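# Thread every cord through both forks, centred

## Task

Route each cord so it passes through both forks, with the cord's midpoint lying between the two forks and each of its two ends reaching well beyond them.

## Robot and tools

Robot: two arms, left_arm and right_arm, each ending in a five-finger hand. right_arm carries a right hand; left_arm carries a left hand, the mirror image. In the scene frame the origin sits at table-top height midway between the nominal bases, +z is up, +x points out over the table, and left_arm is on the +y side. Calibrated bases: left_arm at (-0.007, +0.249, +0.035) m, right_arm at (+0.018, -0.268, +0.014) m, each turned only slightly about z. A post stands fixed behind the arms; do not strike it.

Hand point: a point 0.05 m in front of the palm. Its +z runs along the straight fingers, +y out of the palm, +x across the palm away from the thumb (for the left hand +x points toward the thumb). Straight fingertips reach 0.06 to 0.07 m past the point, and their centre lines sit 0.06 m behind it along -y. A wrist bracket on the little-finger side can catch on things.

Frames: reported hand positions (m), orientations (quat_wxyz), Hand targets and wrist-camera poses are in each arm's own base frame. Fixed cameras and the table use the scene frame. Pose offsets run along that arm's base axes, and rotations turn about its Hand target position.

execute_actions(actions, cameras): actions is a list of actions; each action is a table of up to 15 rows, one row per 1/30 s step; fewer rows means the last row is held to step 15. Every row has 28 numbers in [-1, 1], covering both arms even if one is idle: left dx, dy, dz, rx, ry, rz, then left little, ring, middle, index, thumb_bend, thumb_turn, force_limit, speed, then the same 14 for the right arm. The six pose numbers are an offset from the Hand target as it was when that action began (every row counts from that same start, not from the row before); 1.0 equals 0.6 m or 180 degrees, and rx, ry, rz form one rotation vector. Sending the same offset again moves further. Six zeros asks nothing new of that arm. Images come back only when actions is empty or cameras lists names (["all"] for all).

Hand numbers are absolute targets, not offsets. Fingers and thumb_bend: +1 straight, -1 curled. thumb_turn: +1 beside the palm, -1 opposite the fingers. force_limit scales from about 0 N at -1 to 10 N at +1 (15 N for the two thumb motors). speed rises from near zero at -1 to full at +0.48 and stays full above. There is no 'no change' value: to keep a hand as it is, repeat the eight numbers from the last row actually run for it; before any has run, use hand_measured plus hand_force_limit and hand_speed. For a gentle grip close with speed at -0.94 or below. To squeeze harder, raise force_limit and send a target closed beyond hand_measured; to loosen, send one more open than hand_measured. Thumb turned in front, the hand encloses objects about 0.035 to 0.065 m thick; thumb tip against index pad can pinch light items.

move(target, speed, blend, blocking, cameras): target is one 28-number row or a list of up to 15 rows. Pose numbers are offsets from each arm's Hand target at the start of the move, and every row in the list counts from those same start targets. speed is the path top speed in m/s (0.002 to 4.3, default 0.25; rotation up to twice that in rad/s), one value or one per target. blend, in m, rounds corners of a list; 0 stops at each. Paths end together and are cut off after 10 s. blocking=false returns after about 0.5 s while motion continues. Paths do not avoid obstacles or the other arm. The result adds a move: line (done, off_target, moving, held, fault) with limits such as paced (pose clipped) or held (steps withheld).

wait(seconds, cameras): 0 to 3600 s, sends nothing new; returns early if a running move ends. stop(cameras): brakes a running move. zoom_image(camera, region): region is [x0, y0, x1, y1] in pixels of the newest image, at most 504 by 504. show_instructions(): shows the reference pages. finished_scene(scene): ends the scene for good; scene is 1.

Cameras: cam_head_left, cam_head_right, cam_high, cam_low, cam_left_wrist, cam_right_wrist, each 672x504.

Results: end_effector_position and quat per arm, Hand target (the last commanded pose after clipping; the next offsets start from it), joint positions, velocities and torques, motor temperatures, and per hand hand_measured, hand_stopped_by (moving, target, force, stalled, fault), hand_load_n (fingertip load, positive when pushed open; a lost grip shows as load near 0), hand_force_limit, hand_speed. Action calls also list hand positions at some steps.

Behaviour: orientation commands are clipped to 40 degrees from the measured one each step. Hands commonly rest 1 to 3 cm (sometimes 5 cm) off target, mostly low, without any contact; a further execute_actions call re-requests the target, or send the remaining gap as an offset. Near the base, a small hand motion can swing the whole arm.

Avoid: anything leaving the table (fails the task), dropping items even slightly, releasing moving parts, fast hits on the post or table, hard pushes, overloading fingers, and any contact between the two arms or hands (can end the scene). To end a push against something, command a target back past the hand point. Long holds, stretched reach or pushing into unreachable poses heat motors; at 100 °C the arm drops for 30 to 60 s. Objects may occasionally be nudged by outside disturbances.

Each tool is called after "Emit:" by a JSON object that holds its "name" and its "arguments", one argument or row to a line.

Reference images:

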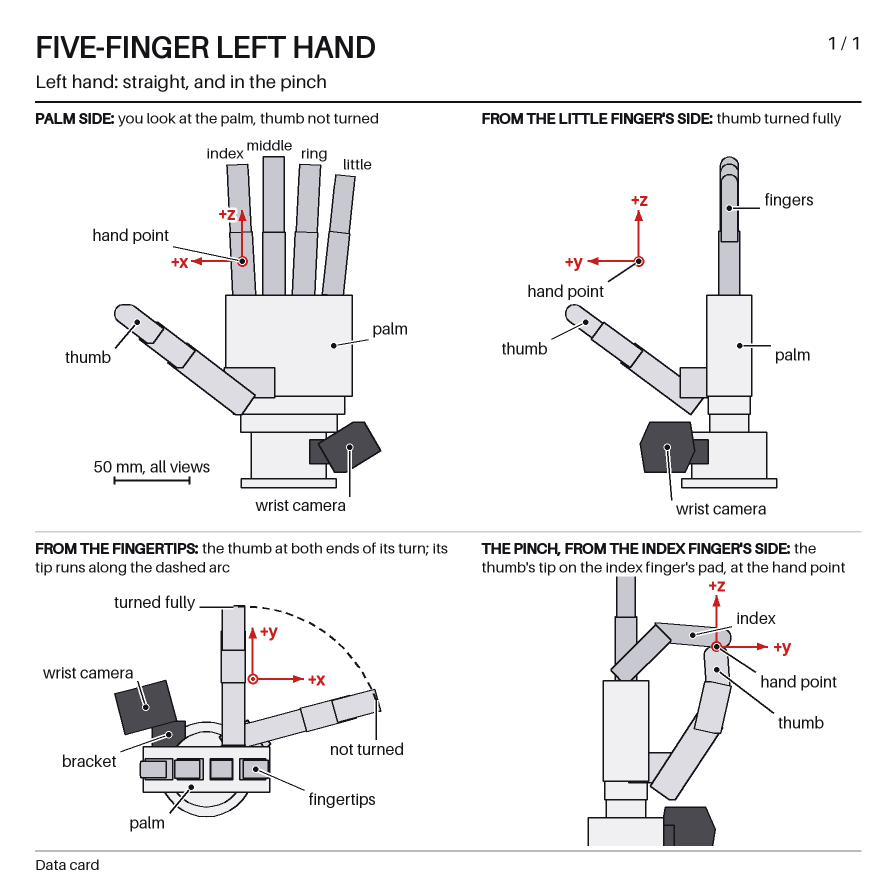

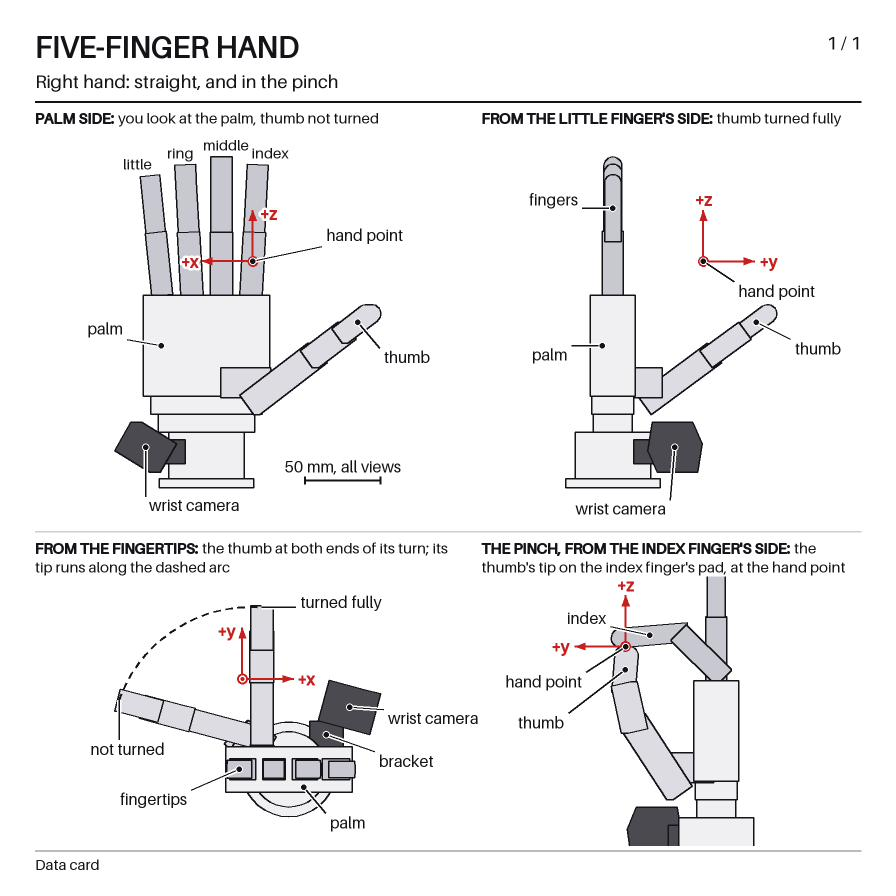

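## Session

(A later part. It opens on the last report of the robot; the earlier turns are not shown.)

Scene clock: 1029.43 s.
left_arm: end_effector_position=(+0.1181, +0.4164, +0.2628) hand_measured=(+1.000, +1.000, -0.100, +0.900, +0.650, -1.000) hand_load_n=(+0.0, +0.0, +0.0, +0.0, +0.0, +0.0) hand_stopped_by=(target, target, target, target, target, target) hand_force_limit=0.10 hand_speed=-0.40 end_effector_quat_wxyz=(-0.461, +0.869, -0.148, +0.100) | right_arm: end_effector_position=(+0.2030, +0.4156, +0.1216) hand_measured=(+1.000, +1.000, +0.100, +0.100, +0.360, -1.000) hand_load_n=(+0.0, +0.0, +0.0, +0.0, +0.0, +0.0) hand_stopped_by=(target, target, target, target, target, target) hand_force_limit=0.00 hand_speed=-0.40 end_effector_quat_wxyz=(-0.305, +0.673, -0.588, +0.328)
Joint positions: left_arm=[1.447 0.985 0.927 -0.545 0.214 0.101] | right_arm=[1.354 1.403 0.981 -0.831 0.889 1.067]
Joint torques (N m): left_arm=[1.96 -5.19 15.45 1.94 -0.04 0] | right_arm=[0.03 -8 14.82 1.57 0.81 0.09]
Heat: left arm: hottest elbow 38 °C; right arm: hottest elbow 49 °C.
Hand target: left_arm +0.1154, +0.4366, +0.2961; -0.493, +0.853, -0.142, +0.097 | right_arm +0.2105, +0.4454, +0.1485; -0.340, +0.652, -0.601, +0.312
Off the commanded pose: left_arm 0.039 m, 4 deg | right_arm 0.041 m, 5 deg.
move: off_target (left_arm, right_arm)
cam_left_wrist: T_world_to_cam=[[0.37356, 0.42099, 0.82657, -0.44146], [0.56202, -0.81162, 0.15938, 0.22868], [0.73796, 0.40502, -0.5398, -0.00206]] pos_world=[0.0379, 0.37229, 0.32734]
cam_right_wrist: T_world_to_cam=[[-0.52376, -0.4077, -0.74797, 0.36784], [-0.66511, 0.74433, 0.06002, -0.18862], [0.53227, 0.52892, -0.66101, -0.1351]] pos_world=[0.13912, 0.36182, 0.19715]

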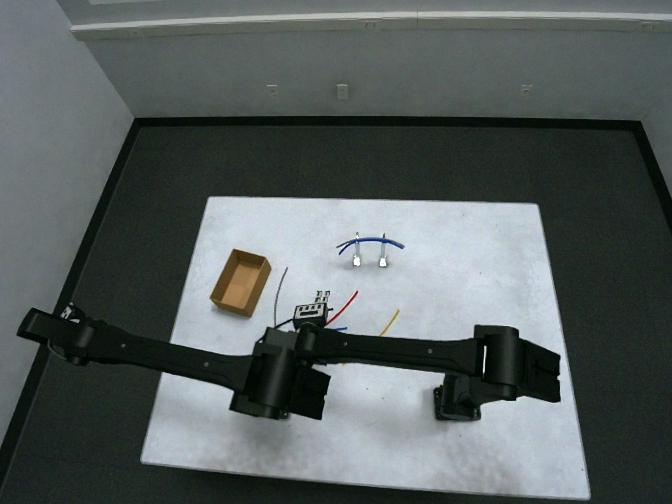

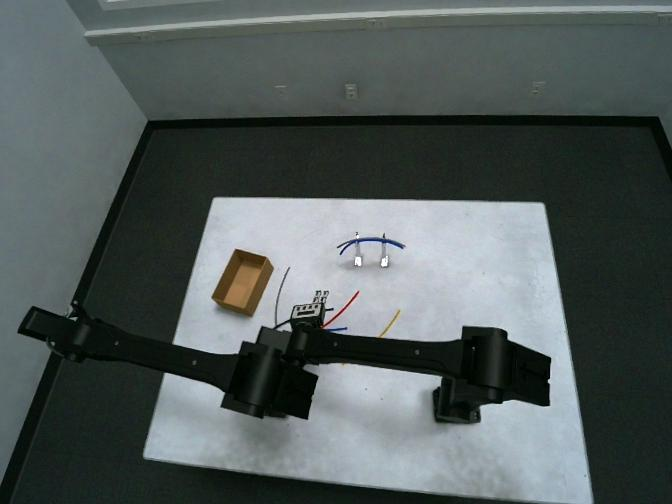

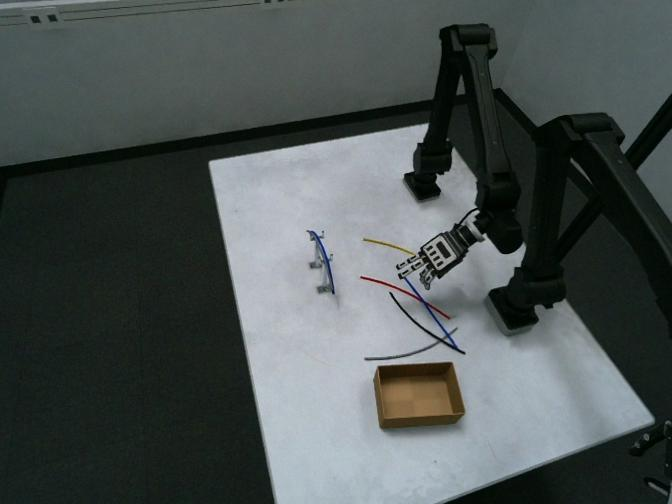

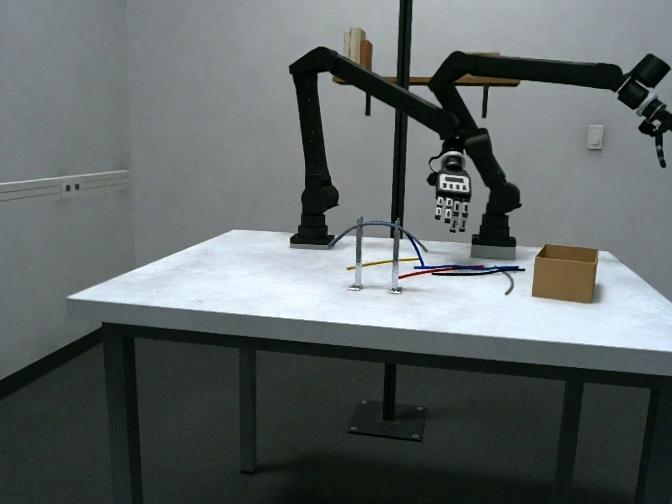

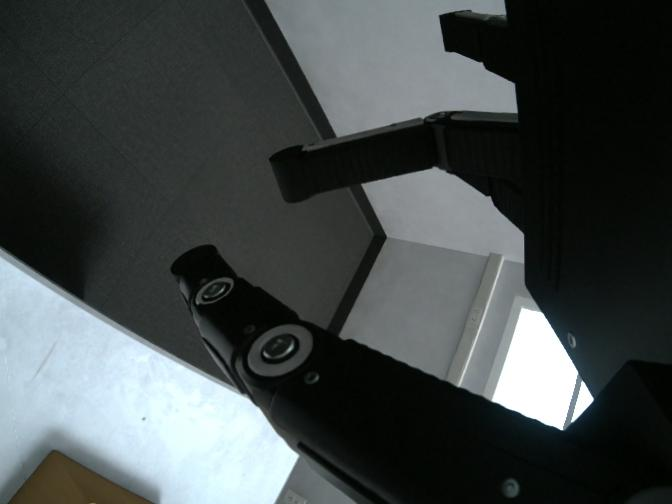

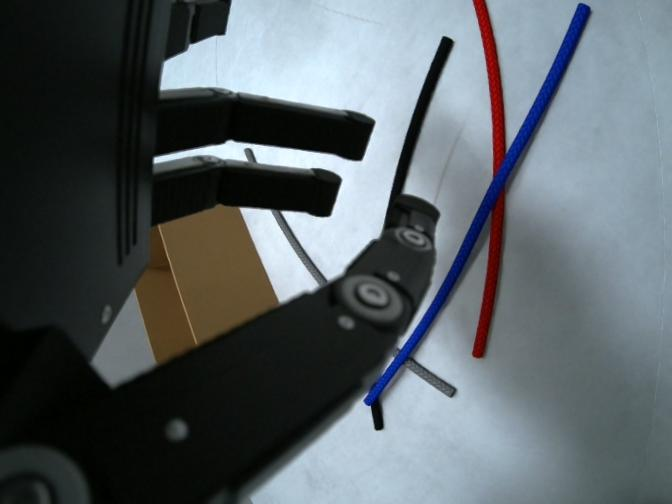

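Emit:
{"name": "move", "arguments": {
  "target": [0, 0, 0, 0, 0, 0, 1, 1, -0.1, 0.9, 0.65, -1, 0.1, -0.4, 0.0065, 0.075, -0.164, 0.026, 0.002, 0.0167, 1, 1, 0.1, 0.1, 0.36, -1, 0.0, -0.4],
  "speed": 0.12,
  "cameras": ["cam_right_wrist", "cam_high"]
}}

Scene clock: 1072.20 s.
left_arm: end_effector_position=(+0.1181, +0.4164, +0.2628) hand_measured=(+1.000, +1.000, -0.100, +0.900, +0.650, -1.000) hand_load_n=(+0.0, +0.0, +0.0, +0.0, +0.5, +0.0) hand_stopped_by=(target, target, target, target, target, target) hand_force_limit=0.10 hand_speed=-0.40 end_effector_quat_wxyz=(-0.461, +0.869, -0.148, +0.100) | right_arm: end_effector_position=(+0.2129, +0.4892, +0.0512) hand_measured=(+1.000, +1.000, +0.100, +0.100, +0.360, -1.000) hand_load_n=(+0.0, +0.0, +0.0, +0.0, +0.0, +0.0) hand_stopped_by=(target, target, target, target, target, target) hand_force_limit=0.00 hand_speed=-0.40 end_effector_quat_wxyz=(-0.369, +0.652, -0.602, +0.277)
Joint positions: left_arm=[1.447 0.985 0.927 -0.545 0.214 0.101] | right_arm=[1.354 1.603 0.948 -0.411 0.854 1.039]
Joint torques (N m): left_arm=[1.96 -5.19 15.47 1.94 -0.04 0.01] | right_arm=[-0.44 -10.23 8.2 1.99 0.36 -0.28]
Heat: left arm: hottest elbow 43 °C; right arm: hottest elbow 50 °C.
Hand target: left_arm +0.1154, +0.4366, +0.2961; -0.493, +0.853, -0.142, +0.097 | right_arm +0.2144, +0.4903, +0.0498; -0.372, +0.655, -0.597, +0.277
Off the commanded pose: left_arm 0.039 m, 4 deg | right_arm 0.002 m, 1 deg.
move: done
cam_right_wrist: T_world_to_cam=[[-0.50436, -0.29201, -0.81262, 0.29299], [-0.68852, 0.70394, 0.17438, -0.21365], [0.52111, 0.64746, -0.5561, -0.28685]] pos_world=[0.15016, 0.42168, 0.11583]
Images, in order (width x height): cam_high 672x504, cam_right_wrist 672x504.

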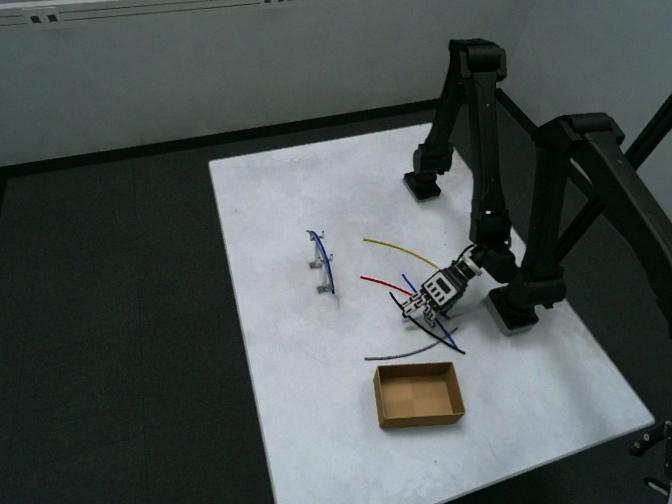

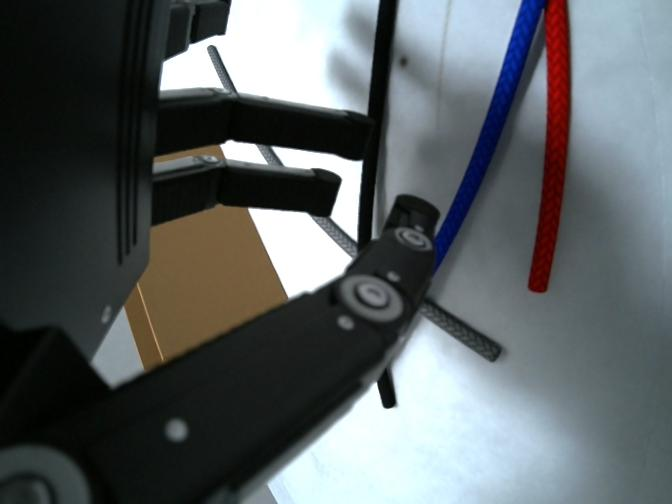

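Emit:
{"name": "move", "arguments": {
  "target": [0, 0, 0, 0, 0, 0, 1, 1, -0.1, 0.9, 0.65, -1, 0.1, -0.4, -0.018, -0.036, -0.0217, -0.0256, -0.0038, 0.014, 1, 1, 0.1, 0.1, 0.36, -1, 0.0, -0.4],
  "speed": 0.1,
  "cameras": ["cam_right_wrist"]
}}

Scene clock: 1083.40 s.
left_arm: end_effector_position=(+0.1181, +0.4164, +0.2628) hand_measured=(+1.000, +1.000, -0.100, +0.900, +0.650, -1.000) hand_load_n=(+0.0, +0.0, +0.0, +0.0, +0.0, +0.0) hand_stopped_by=(target, target, target, target, target, target) hand_force_limit=0.10 hand_speed=-0.40 end_effector_quat_wxyz=(-0.461, +0.869, -0.148, +0.100) | right_arm: end_effector_position=(+0.2055, +0.4657, +0.0309) hand_measured=(+1.000, +1.000, +0.100, +0.100, +0.360, -1.000) hand_load_n=(+0.0, +0.0, +0.0, +0.0, +0.0, +0.0) hand_stopped_by=(target, target, target, target, target, target) hand_force_limit=0.00 hand_speed=-0.40 end_effector_quat_wxyz=(-0.344, +0.680, -0.576, +0.296)
Joint positions: left_arm=[1.447 0.985 0.927 -0.545 0.214 0.101] | right_arm=[1.359 1.603 0.902 -0.411 0.855 0.982]
Joint torques (N m): left_arm=[1.96 -5.19 15.45 1.92 -0.04 0] | right_arm=[0.67 -11.05 7.65 1.95 0.75 -0.27]
Heat: left arm: hottest elbow 44 °C; right arm: hottest elbow 49 °C.
Hand target: left_arm +0.1154, +0.4366, +0.2961; -0.493, +0.853, -0.142, +0.097 | right_arm +0.2035, +0.4688, +0.0369; -0.355, +0.680, -0.569, +0.296
Off the commanded pose: left_arm 0.039 m, 4 deg | right_arm 0.007 m, 2 deg.
move: done
cam_right_wrist: T_world_to_cam=[[-0.49225, -0.38323, -0.78155, 0.30494], [-0.71465, 0.69054, 0.11151, -0.18514], [0.49696, 0.61343, -0.61379, -0.25645]] pos_world=[0.14525, 0.40202, 0.10157]

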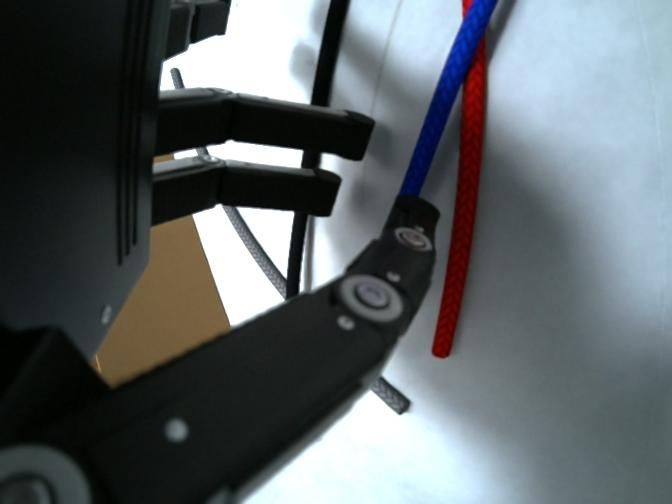

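Emit:
{"name": "move", "arguments": {
  "target": [0, 0, 0, 0, 0, 0, 1, 1, -0.1, 0.9, 0.65, -1, 0.1, -0.4, -0.008, -0.004, -0.04, 0.0, 0.0, 0.014, 1, 1, 0.1, 0.1, 0.36, -1, 0.0, -0.4],
  "speed": 0.06,
  "cameras": ["cam_right_wrist"]
}}

Scene clock: 1096.17 s.
left_arm: end_effector_position=(+0.1181, +0.4164, +0.2628) hand_measured=(+1.000, +1.000, -0.100, +0.900, +0.650, -1.000) hand_load_n=(+0.0, +0.0, +0.0, -0.5, +0.0, +0.0) hand_stopped_by=(target, target, target, target, target, target) hand_force_limit=0.10 hand_speed=-0.40 end_effector_quat_wxyz=(-0.461, +0.869, -0.148, +0.100) | right_arm: end_effector_position=(+0.2059, +0.4663, +0.0243) hand_measured=(+1.000, +1.000, +0.100, +0.100, +0.360, -1.000) hand_load_n=(+0.0, +0.0, -2.5, +0.0, +0.0, +0.5) hand_stopped_by=(target, target, target, target, target, target) hand_force_limit=0.00 hand_speed=-0.40 end_effector_quat_wxyz=(-0.364, +0.684, -0.560, +0.295)
Joint positions: left_arm=[1.447 0.985 0.927 -0.545 0.214 0.101] | right_arm=[1.361 1.603 0.854 -0.287 0.86 0.912]
Joint torques (N m): left_arm=[1.96 -5.25 15.46 1.95 -0.04 0] | right_arm=[0.62 -8.64 6.84 2.11 0.02 -0.21]
Heat: left arm: hottest elbow 44 °C; right arm: hottest elbow 48 °C.
Hand target: left_arm +0.1154, +0.4366, +0.2961; -0.493, +0.853, -0.142, +0.097 | right_arm +0.1987, +0.4664, +0.0129; -0.361, +0.693, -0.554, +0.288
Off the commanded pose: left_arm 0.039 m, 4 deg | right_arm 0.013 m, 1 deg.
move: off_target (right_arm)
cam_right_wrist: T_world_to_cam=[[-0.45272, -0.38894, -0.80235, 0.29524], [-0.74505, 0.65936, 0.10076, -0.16334], [0.48984, 0.64341, -0.58829, -0.27422]] pos_world=[0.14629, 0.39897, 0.09203]

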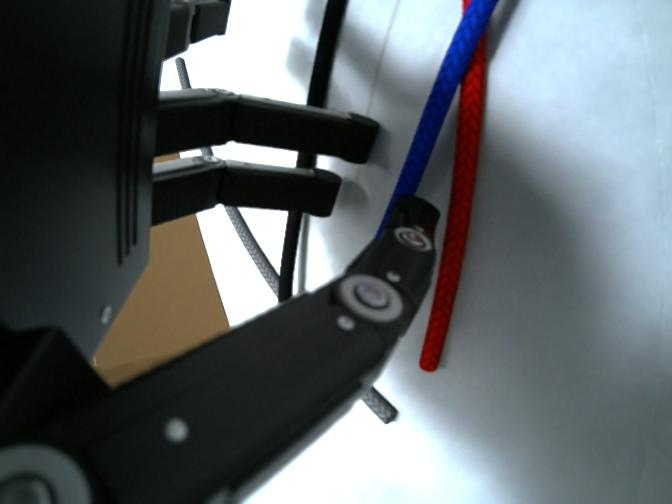

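Emit:
{"name": "move", "arguments": {
  "target": [0, 0, 0, 0, 0, 0, 1, 1, -0.1, 0.9, 0.65, -1, 0.1, -0.4, 0, 0, -0.006, 0.0, 0.0, 0.0, 1, 1, -0.45, -0.45, 0.36, -1, 0.1, -0.7],
  "speed": 0.06,
  "cameras": ["cam_right_wrist"]
}}

Scene clock: 1102.00 s.
left_arm: end_effector_position=(+0.1181, +0.4164, +0.2628) hand_measured=(+1.000, +1.000, -0.100, +0.900, +0.650, -1.000) hand_load_n=(+0.0, +0.0, +0.0, +0.0, +0.0, +0.0) hand_stopped_by=(target, target, target, target, target, target) hand_force_limit=0.10 hand_speed=-0.40 end_effector_quat_wxyz=(-0.461, +0.869, -0.148, +0.100) | right_arm: end_effector_position=(+0.2032, +0.4657, +0.0160) hand_measured=(+1.000, +1.000, -0.310, -0.450, +0.362, -1.000) hand_load_n=(+0.0, +0.0, +6.0, +0.0, +5.5, +0.0) hand_stopped_by=(target, target, force, target, target, target) hand_force_limit=0.10 hand_speed=-0.70 end_effector_quat_wxyz=(-0.361, +0.687, -0.561, +0.288)
Joint positions: left_arm=[1.447 0.985 0.927 -0.545 0.214 0.101] | right_arm=[1.361 1.614 0.845 -0.271 0.845 0.918]
Joint torques (N m): left_arm=[1.9 -5.25 15.46 1.94 -0.04 0] | right_arm=[0.62 -9 7.24 1.95 0.34 -0.2]
Heat: left arm: hottest elbow 45 °C; right arm: hottest elbow 48 °C.
Hand target: left_arm +0.1154, +0.4366, +0.2961; -0.493, +0.853, -0.142, +0.097 | right_arm +0.1988, +0.4663, +0.0093; -0.361, +0.693, -0.554, +0.288
Off the commanded pose: left_arm 0.039 m, 4 deg | right_arm 0.008 m, 1 deg.
move: done
cam_right_wrist: T_world_to_cam=[[-0.46319, -0.38838, -0.79663, 0.28887], [-0.74601, 0.65613, 0.11387, -0.16276], [0.47847, 0.64703, -0.59365, -0.27664]] pos_world=[0.14475, 0.39798, 0.08443]

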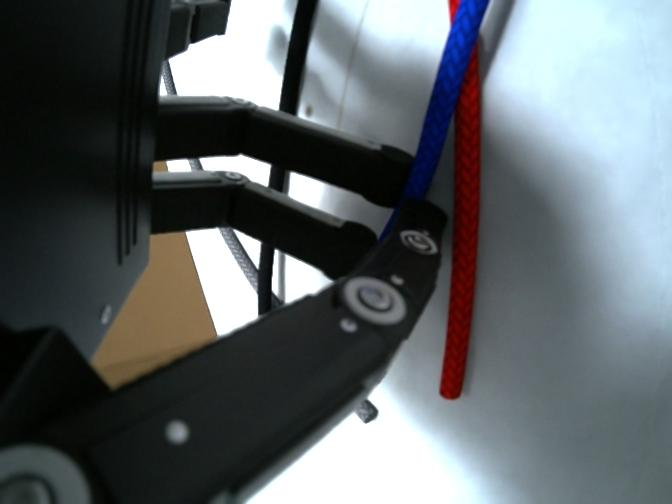

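Emit:
{"name": "move", "arguments": {
  "target": [0, 0, 0, 0, 0, 0, 1, 1, -0.1, 0.9, 0.65, -1, 0.1, -0.4, 0, 0, 0.12, 0.0, 0.0, 0.0, 1, 1, -0.45, -0.45, 0.36, -1, 0.1, -0.7],
  "speed": 0.06,
  "cameras": ["cam_right_wrist", "cam_high"]
}}

Scene clock: 1108.93 s.
left_arm: end_effector_position=(+0.1181, +0.4164, +0.2628) hand_measured=(+1.000, +1.000, -0.100, +0.900, +0.650, -1.000) hand_load_n=(+0.0, +0.0, +0.0, +0.0, +0.0, +0.0) hand_stopped_by=(target, target, target, target, target, target) hand_force_limit=0.10 hand_speed=-0.40 end_effector_quat_wxyz=(-0.461, +0.869, -0.148, +0.100) | right_arm: end_effector_position=(+0.1983, +0.4428, +0.0538) hand_measured=(+1.000, +1.000, -0.310, -0.450, +0.362, -1.000) hand_load_n=(+0.0, +0.0, +6.0, +0.0, +5.5, +0.0) hand_stopped_by=(target, target, force, target, target, target) hand_force_limit=0.10 hand_speed=-0.70 end_effector_quat_wxyz=(-0.340, +0.697, -0.556, +0.299)
Joint positions: left_arm=[1.447 0.985 0.927 -0.545 0.214 0.101] | right_arm=[1.361 1.502 0.86 -0.452 0.845 0.918]
Joint torques (N m): left_arm=[1.96 -5.25 15.46 1.92 -0.04 0] | right_arm=[0.62 -10.17 13.31 0.47 0.37 -0.21]
Heat: left arm: hottest elbow 45 °C; right arm: hottest elbow 48 °C.
Hand target: left_arm +0.1154, +0.4366, +0.2961; -0.493, +0.853, -0.142, +0.097 | right_arm +0.1989, +0.4664, +0.0814; -0.362, +0.692, -0.554, +0.288
Off the commanded pose: left_arm 0.039 m, 4 deg | right_arm 0.036 m, 3 deg.
move: off_target (right_arm)
cam_right_wrist: T_world_to_cam=[[-0.47206, -0.43004, -0.76956, 0.32661], [-0.7449, 0.66144, 0.08731, -0.15681], [0.47147, 0.61446, -0.63258, -0.21921]] pos_world=[0.14073, 0.37887, 0.12637]
Images, in order (width x height): cam_high 672x504, cam_right_wrist 672x504.

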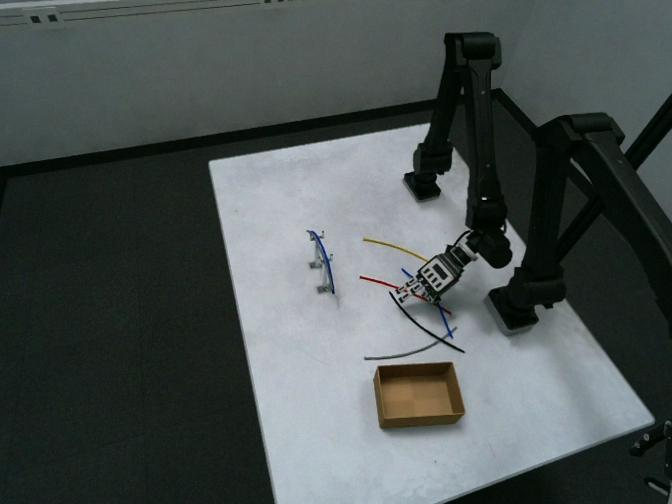

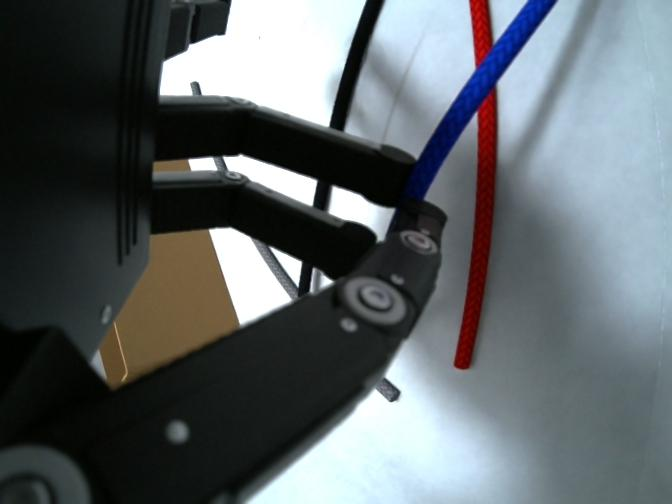

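Emit:
{"name": "move", "arguments": {
  "target": [0, 0, 0, 0, 0, 0, 1, 1, -0.1, 0.9, 0.65, -1, 0.1, -0.4, 0.05, -0.1, 0.4, 0.0, 0.0, 0.0, 1, 1, -0.45, -0.45, 0.36, -1, 0.1, -0.7],
  "speed": 0.15,
  "cameras": ["cam_right_wrist", "cam_high", "cam_low"]
}}

Emit:
{"name": "zoom_image", "arguments": {
  "camera": "cam_low",
  "region": [320, 100, 520, 300]
}}

Scene clock: 1117.37 s.
left_arm: end_effector_position=(+0.1181, +0.4164, +0.2628) hand_measured=(+1.000, +1.000, -0.100, +0.900, +0.650, -1.000) hand_load_n=(+0.0, +0.0, +0.0, +0.0, +0.0, +0.0) hand_stopped_by=(target, target, target, target, target, target) hand_force_limit=0.10 hand_speed=-0.40 end_effector_quat_wxyz=(-0.461, +0.869, -0.148, +0.100) | right_arm: end_effector_position=(+0.2223, +0.3999, +0.2892) hand_measured=(+1.000, +1.000, -0.310, -0.450, +0.362, -1.000) hand_load_n=(+0.0, +0.0, +6.0, +0.0, +5.5, +0.0) hand_stopped_by=(target, target, force, target, target, target) hand_force_limit=0.10 hand_speed=-0.70 end_effector_quat_wxyz=(-0.343, +0.701, -0.553, +0.292)
Joint positions: left_arm=[1.447 0.985 0.927 -0.545 0.214 0.101] | right_arm=[1.266 1.188 1.211 -1.017 0.783 0.788]
Joint torques (N m): left_arm=[1.96 -5.19 15.46 1.94 -0.04 0] | right_arm=[-0.97 -6.89 16.42 0.64 0.31 -0.28]
Heat: left arm: hottest elbow 45 °C; right arm: hottest elbow 49 °C.
Hand target: left_arm +0.1154, +0.4366, +0.2961; -0.493, +0.853, -0.142, +0.097 | right_arm +0.2287, +0.4064, +0.3214; -0.362, +0.693, -0.554, +0.288
Off the commanded pose: left_arm 0.039 m, 4 deg | right_arm 0.034 m, 2 deg.
move: off_target (right_arm)
cam_right_wrist: T_world_to_cam=[[-0.47109, -0.43006, -0.77015, 0.50057], [-0.75301, 0.65079, 0.0972, -0.12791], [0.4594, 0.62572, -0.63042, -0.05765]] pos_world=[0.16598, 0.33459, 0.36159]
Images, in order (width x height): cam_high 672x504, cam_low 672x504, cam_right_wrist 672x504.

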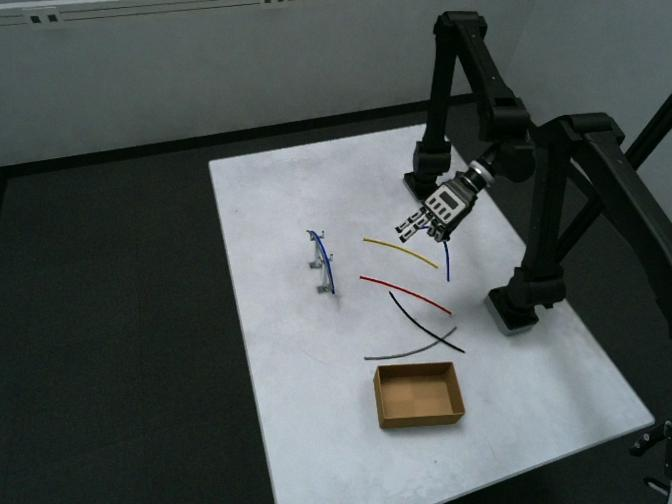

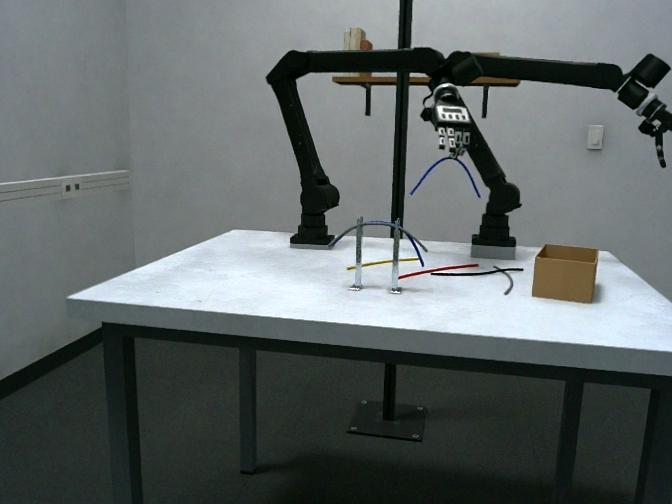

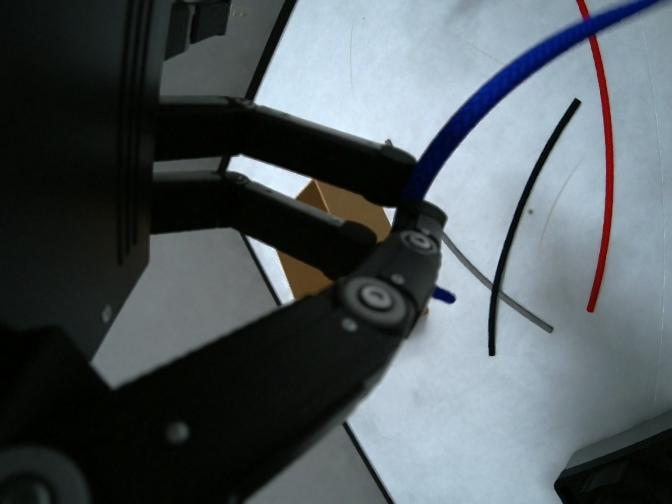

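Scaled by 2.520 from the camera's image (finer frame: 960x720).

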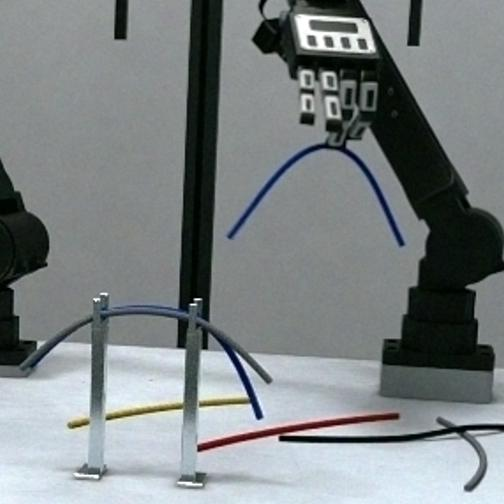

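Emit:
{"name": "move", "arguments": {
  "target": [0, 0, 0, 0, 0, 0, 1, 1, -0.1, 0.9, 0.65, -1, 0.1, -0.4, 0.40, -0.245, 0.0, 0.0017, -0.0274, -0.0893, 1, 1, -0.45, 0.9, 0.36, -1, 0.1, -0.5],
  "speed": 0.15,
  "cameras": ["cam_right_wrist", "cam_high", "cam_low"]
}}

Emit:
{"name": "zoom_image", "arguments": {
  "camera": "cam_low",
  "region": [310, 110, 460, 300]
}}

Emit:
{"name": "zoom_image", "arguments": {
  "camera": "cam_high",
  "region": [280, 180, 380, 300]
}}

Scene clock: 1131.30 s.
left_arm: end_effector_position=(+0.1181, +0.4164, +0.2628) hand_measured=(+1.000, +1.000, -0.100, +0.900, +0.650, -1.000) hand_load_n=(+0.0, +0.0, +0.0, +0.0, +0.5, +0.0) hand_stopped_by=(target, target, target, target, target, target) hand_force_limit=0.10 hand_speed=-0.40 end_effector_quat_wxyz=(-0.461, +0.869, -0.148, +0.100) | right_arm: end_effector_position=(+0.4559, +0.2523, +0.2974) hand_measured=(+1.000, +1.000, -0.310, +0.900, +0.362, -1.000) hand_load_n=(+0.0, -0.5, +6.0, +0.0, +5.0, +0.0) hand_stopped_by=(target, target, force, target, target, target) hand_force_limit=0.10 hand_speed=-0.50 end_effector_quat_wxyz=(-0.320, +0.603, -0.637, +0.357)
Joint positions: left_arm=[1.447 0.985 0.927 -0.545 0.214 0.101] | right_arm=[0.627 1.234 1.211 -0.679 0.581 0.407]
Joint torques (N m): left_arm=[1.9 -5.25 15.46 1.95 -0.04 0.01] | right_arm=[-0.38 -7.12 14.95 2.74 0.13 -0.28]
Heat: left arm: hottest elbow 45 °C; right arm: hottest elbow 49 °C.
Hand target: left_arm +0.1154, +0.4366, +0.2961; -0.493, +0.853, -0.142, +0.097 | right_arm +0.4688, +0.2594, +0.3214; -0.343, +0.594, -0.630, +0.364
Off the commanded pose: left_arm 0.039 m, 4 deg | right_arm 0.028 m, 3 deg.
move: off_target (right_arm)
cam_right_wrist: T_world_to_cam=[[-0.52106, -0.27803, -0.80697, 0.54886], [-0.54516, 0.83588, 0.06403, 0.01181], [0.65673, 0.47329, -0.58712, -0.1318]] pos_world=[0.37899, 0.20511, 0.36478]
Images, in order (width x height): cam_high 672x504, cam_low 672x504, cam_right_wrist 672x504.

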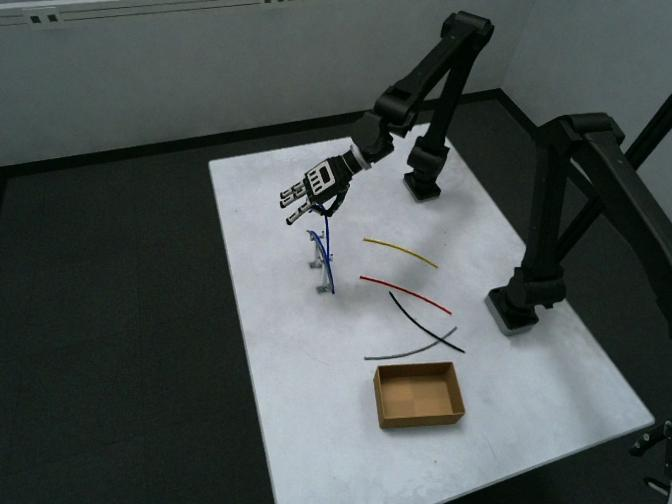

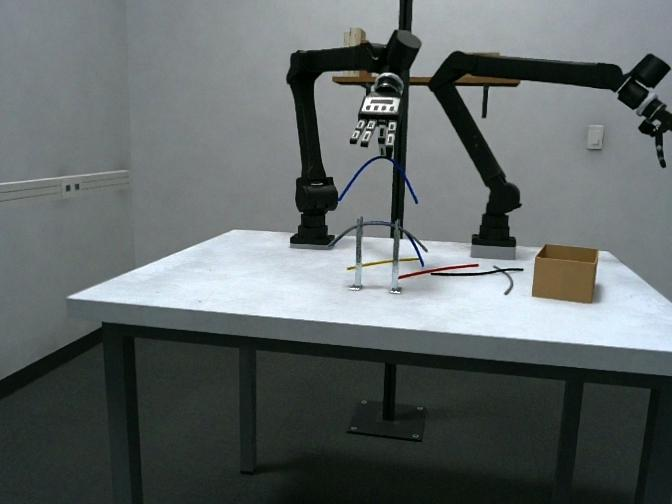

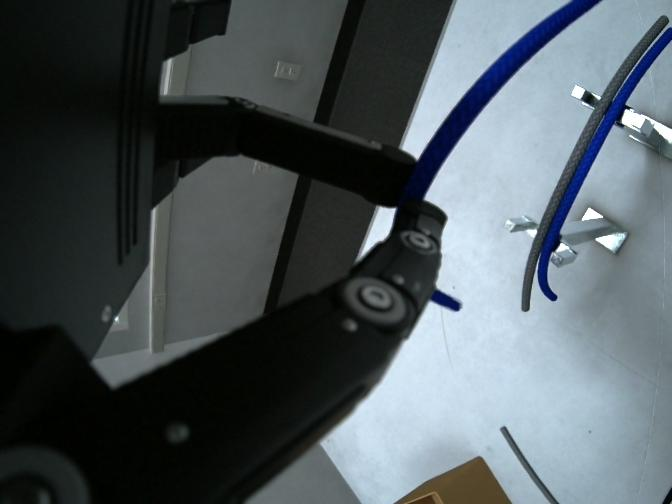

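Scaled by 2.653 from the camera's image (finer frame: 960x720).

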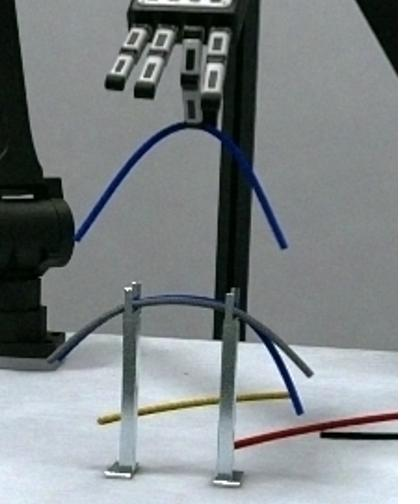

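Scaled by 4.200 from the camera's image (finer frame: 960x720).

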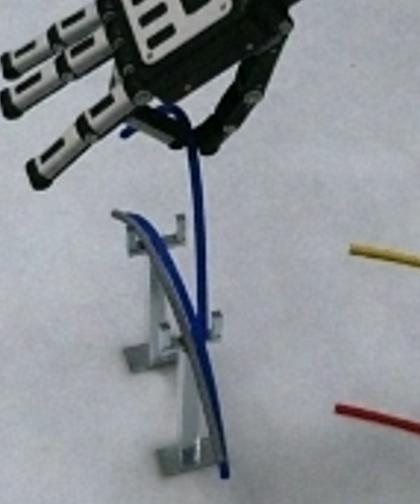

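Emit:
{"name": "move", "arguments": {
  "target": [0, 0, 0, 0, 0, 0, 1, 1, -0.1, 0.9, 0.65, -1, 0.1, -0.4, -0.008, -0.014, -0.188, 0, 0, 0, 1, 1, -0.45, 0.9, 0.36, -1, 0.1, -0.5],
  "speed": 0.12,
  "cameras": ["cam_right_wrist", "cam_high", "cam_low"]
}}

Emit:
{"name": "zoom_image", "arguments": {
  "camera": "cam_low",
  "region": [320, 150, 450, 300]
}}

Emit:
{"name": "zoom_image", "arguments": {
  "camera": "cam_high",
  "region": [280, 180, 380, 300]
}}

Scene clock: 1151.40 s.
left_arm: end_effector_position=(+0.1181, +0.4164, +0.2628) hand_measured=(+1.000, +1.000, -0.100, +0.900, +0.650, -1.000) hand_load_n=(+0.0, +0.0, +0.0, +0.0, +0.0, +0.0) hand_stopped_by=(target, target, target, target, target, target) hand_force_limit=0.10 hand_speed=-0.40 end_effector_quat_wxyz=(-0.461, +0.869, -0.148, +0.100) | right_arm: end_effector_position=(+0.4583, +0.2533, +0.2084) hand_measured=(+1.000, +1.000, -0.310, +0.900, +0.362, -1.000) hand_load_n=(+0.0, +0.0, +6.0, +0.0, +5.0, +0.0) hand_stopped_by=(target, target, force, target, target, target) hand_force_limit=0.10 hand_speed=-0.50 end_effector_quat_wxyz=(-0.339, +0.596, -0.634, +0.358)
Joint positions: left_arm=[1.447 0.985 0.927 -0.545 0.214 0.101] | right_arm=[0.624 1.257 0.974 -0.374 0.571 0.399]
Joint torques (N m): left_arm=[1.96 -5.19 15.46 1.94 -0.04 0] | right_arm=[-1.03 -7.06 10.61 2.82 0.12 -0.28]
Motor temperatures (°C): left_arm=[29 27 46 27 25 29] | right_arm=[29 33 50 27 26 27]
Heat: left arm: hottest elbow 46 °C; right arm: hottest elbow 50 °C.
Hand target: left_arm +0.1154, +0.4366, +0.2961; -0.493, +0.853, -0.142, +0.097 | right_arm +0.4639, +0.2511, +0.2085; -0.343, +0.594, -0.630, +0.364
Off the commanded pose: left_arm 0.039 m, 4 deg | right_arm 0.006 m, 1 deg.
move: done
cam_right_wrist: T_world_to_cam=[[-0.492, -0.26148, -0.8304, 0.46603], [-0.55351, 0.83018, 0.06653, 0.02256], [0.67199, 0.49236, -0.55319, -0.205]] pos_world=[0.37953, 0.20407, 0.27208]
Images, in order (width x height): cam_high 672x504, cam_low 672x504, cam_right_wrist 672x504.

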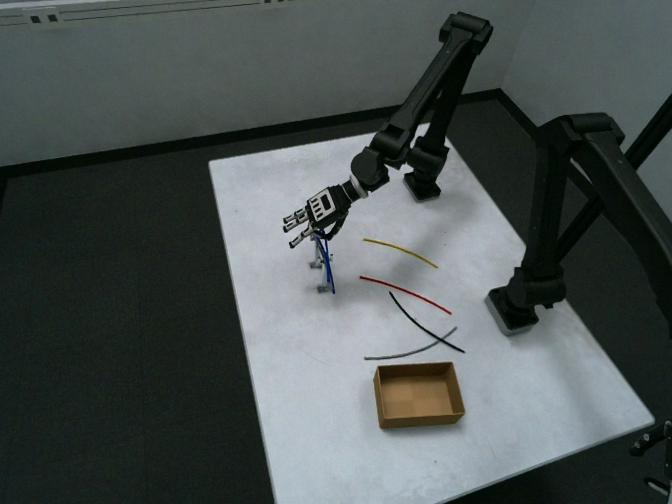

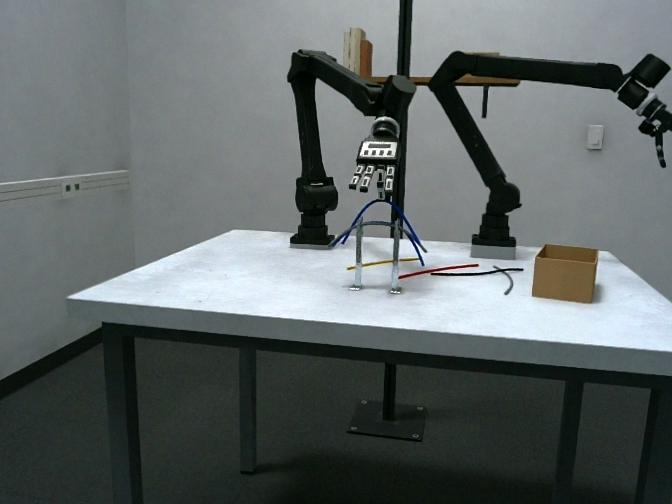

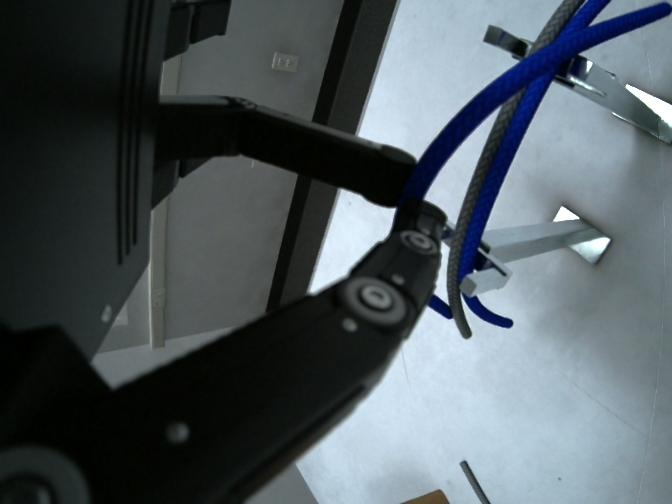

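Scaled by 3.360 from the camera's image (finer frame: 960x720).

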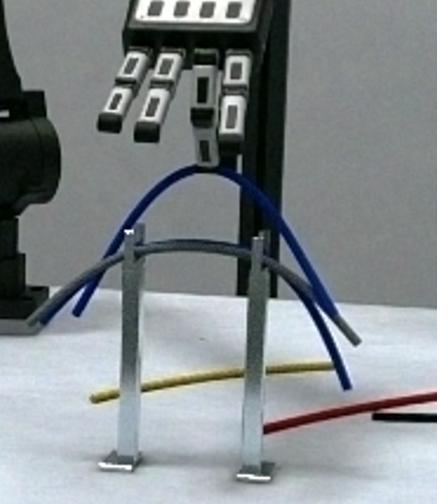

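Scaled by 4.200 from the camera's image (finer frame: 960x720).

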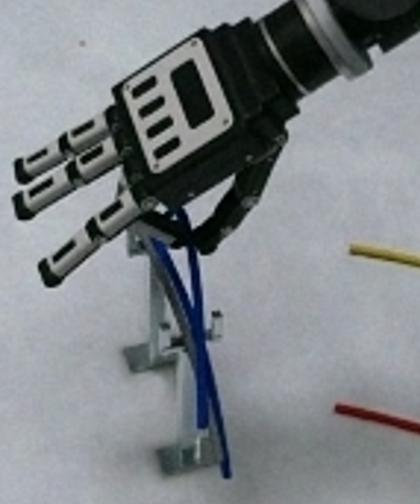

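Emit:
{"name": "move", "arguments": {
  "target": [0, 0, 0, 0, 0, 0, 1, 1, -0.1, 0.9, 0.65, -1, 0.1, -0.4, 0.011, 0.009, -0.061, 0, 0, 0, 1, 1, -0.45, 0.9, 0.36, -1, 0.1, -0.5],
  "speed": 0.06,
  "cameras": ["cam_right_wrist", "cam_high", "cam_low"]
}}

Emit:
{"name": "zoom_image", "arguments": {
  "camera": "cam_low",
  "region": [320, 150, 450, 300]
}}

Emit:
{"name": "zoom_image", "arguments": {
  "camera": "cam_high",
  "region": [280, 180, 380, 300]
}}

Scene clock: 1170.37 s.
left_arm: end_effector_position=(+0.1181, +0.4164, +0.2628) hand_measured=(+1.000, +1.000, -0.100, +0.900, +0.650, -1.000) hand_load_n=(+0.0, +0.0, +0.0, +0.0, +0.0, +0.0) hand_stopped_by=(target, target, target, target, target, target) hand_force_limit=0.10 hand_speed=-0.40 end_effector_quat_wxyz=(-0.461, +0.869, -0.148, +0.100) | right_arm: end_effector_position=(+0.4660, +0.2589, +0.1746) hand_measured=(+1.000, +1.000, -0.310, +0.900, +0.362, -1.000) hand_load_n=(+0.0, +0.0, +6.0, +0.0, +5.0, +0.0) hand_stopped_by=(target, target, force, target, target, target) hand_force_limit=0.10 hand_speed=-0.50 end_effector_quat_wxyz=(-0.341, +0.594, -0.634, +0.358)
Joint positions: left_arm=[1.447 0.985 0.927 -0.545 0.214 0.101] | right_arm=[0.624 1.313 0.928 -0.267 0.571 0.399]
Joint torques (N m): left_arm=[1.9 -5.19 15.45 1.94 -0.04 0] | right_arm=[-0.85 -7.36 10.03 2.82 0.16 -0.27]
Heat: left arm: hottest elbow 46 °C; right arm: hottest elbow 50 °C.
Hand target: left_arm +0.1154, +0.4366, +0.2961; -0.493, +0.853, -0.142, +0.097 | right_arm +0.4706, +0.2565, +0.1721; -0.343, +0.594, -0.630, +0.364
Off the commanded pose: left_arm 0.039 m, 4 deg | right_arm 0.006 m, 1 deg.
move: done
cam_right_wrist: T_world_to_cam=[[-0.48878, -0.25919, -0.83301, 0.44156], [-0.55378, 0.82999, 0.06669, 0.02462], [0.6741, 0.4939, -0.54922, -0.23376]] pos_world=[0.38704, 0.20947, 0.23779]
Images, in order (width x height): cam_high 672x504, cam_low 672x504, cam_right_wrist 672x504.

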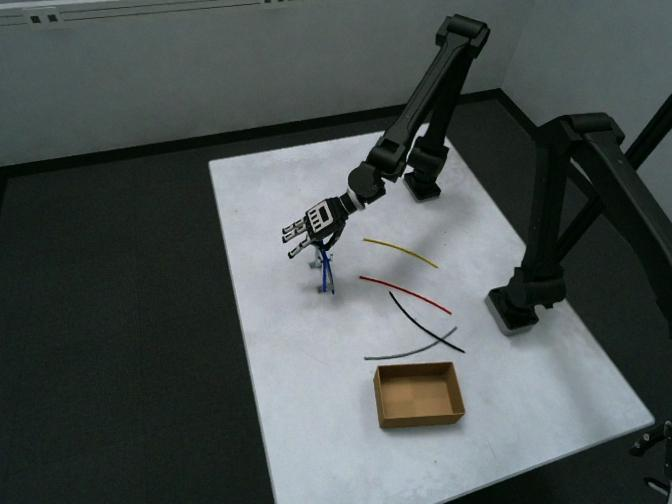

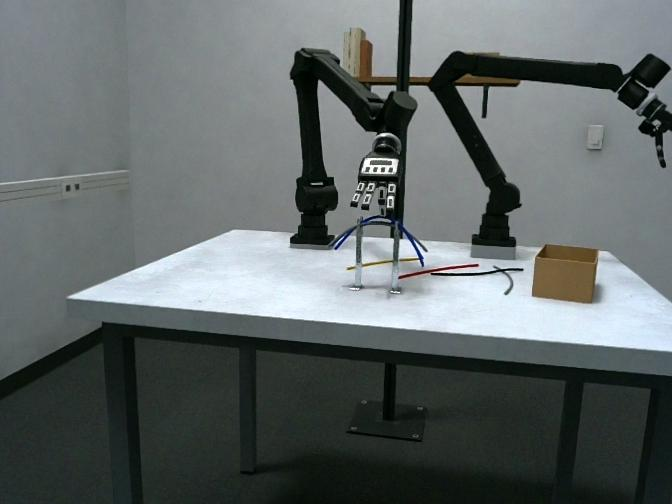

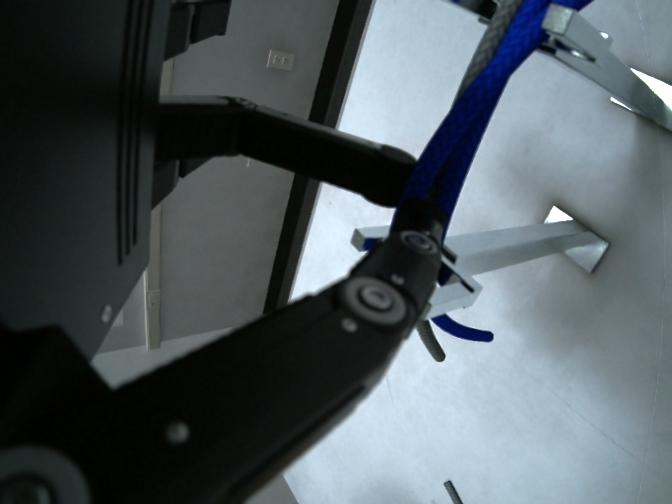

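Scaled by 3.360 from the camera's image (finer frame: 960x720).

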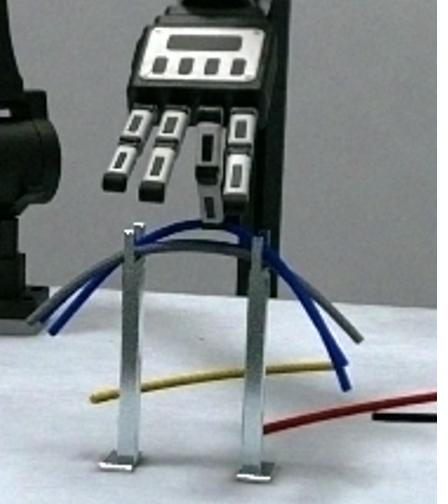

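Scaled by 4.200 from the camera's image (finer frame: 960x720).

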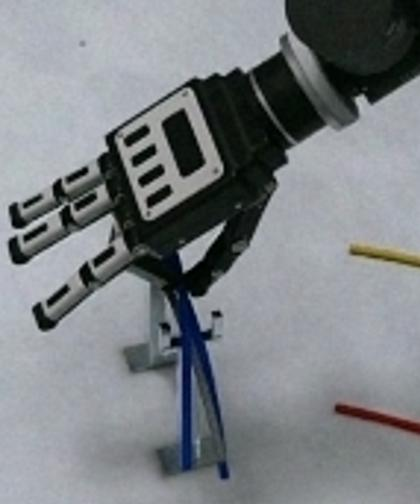

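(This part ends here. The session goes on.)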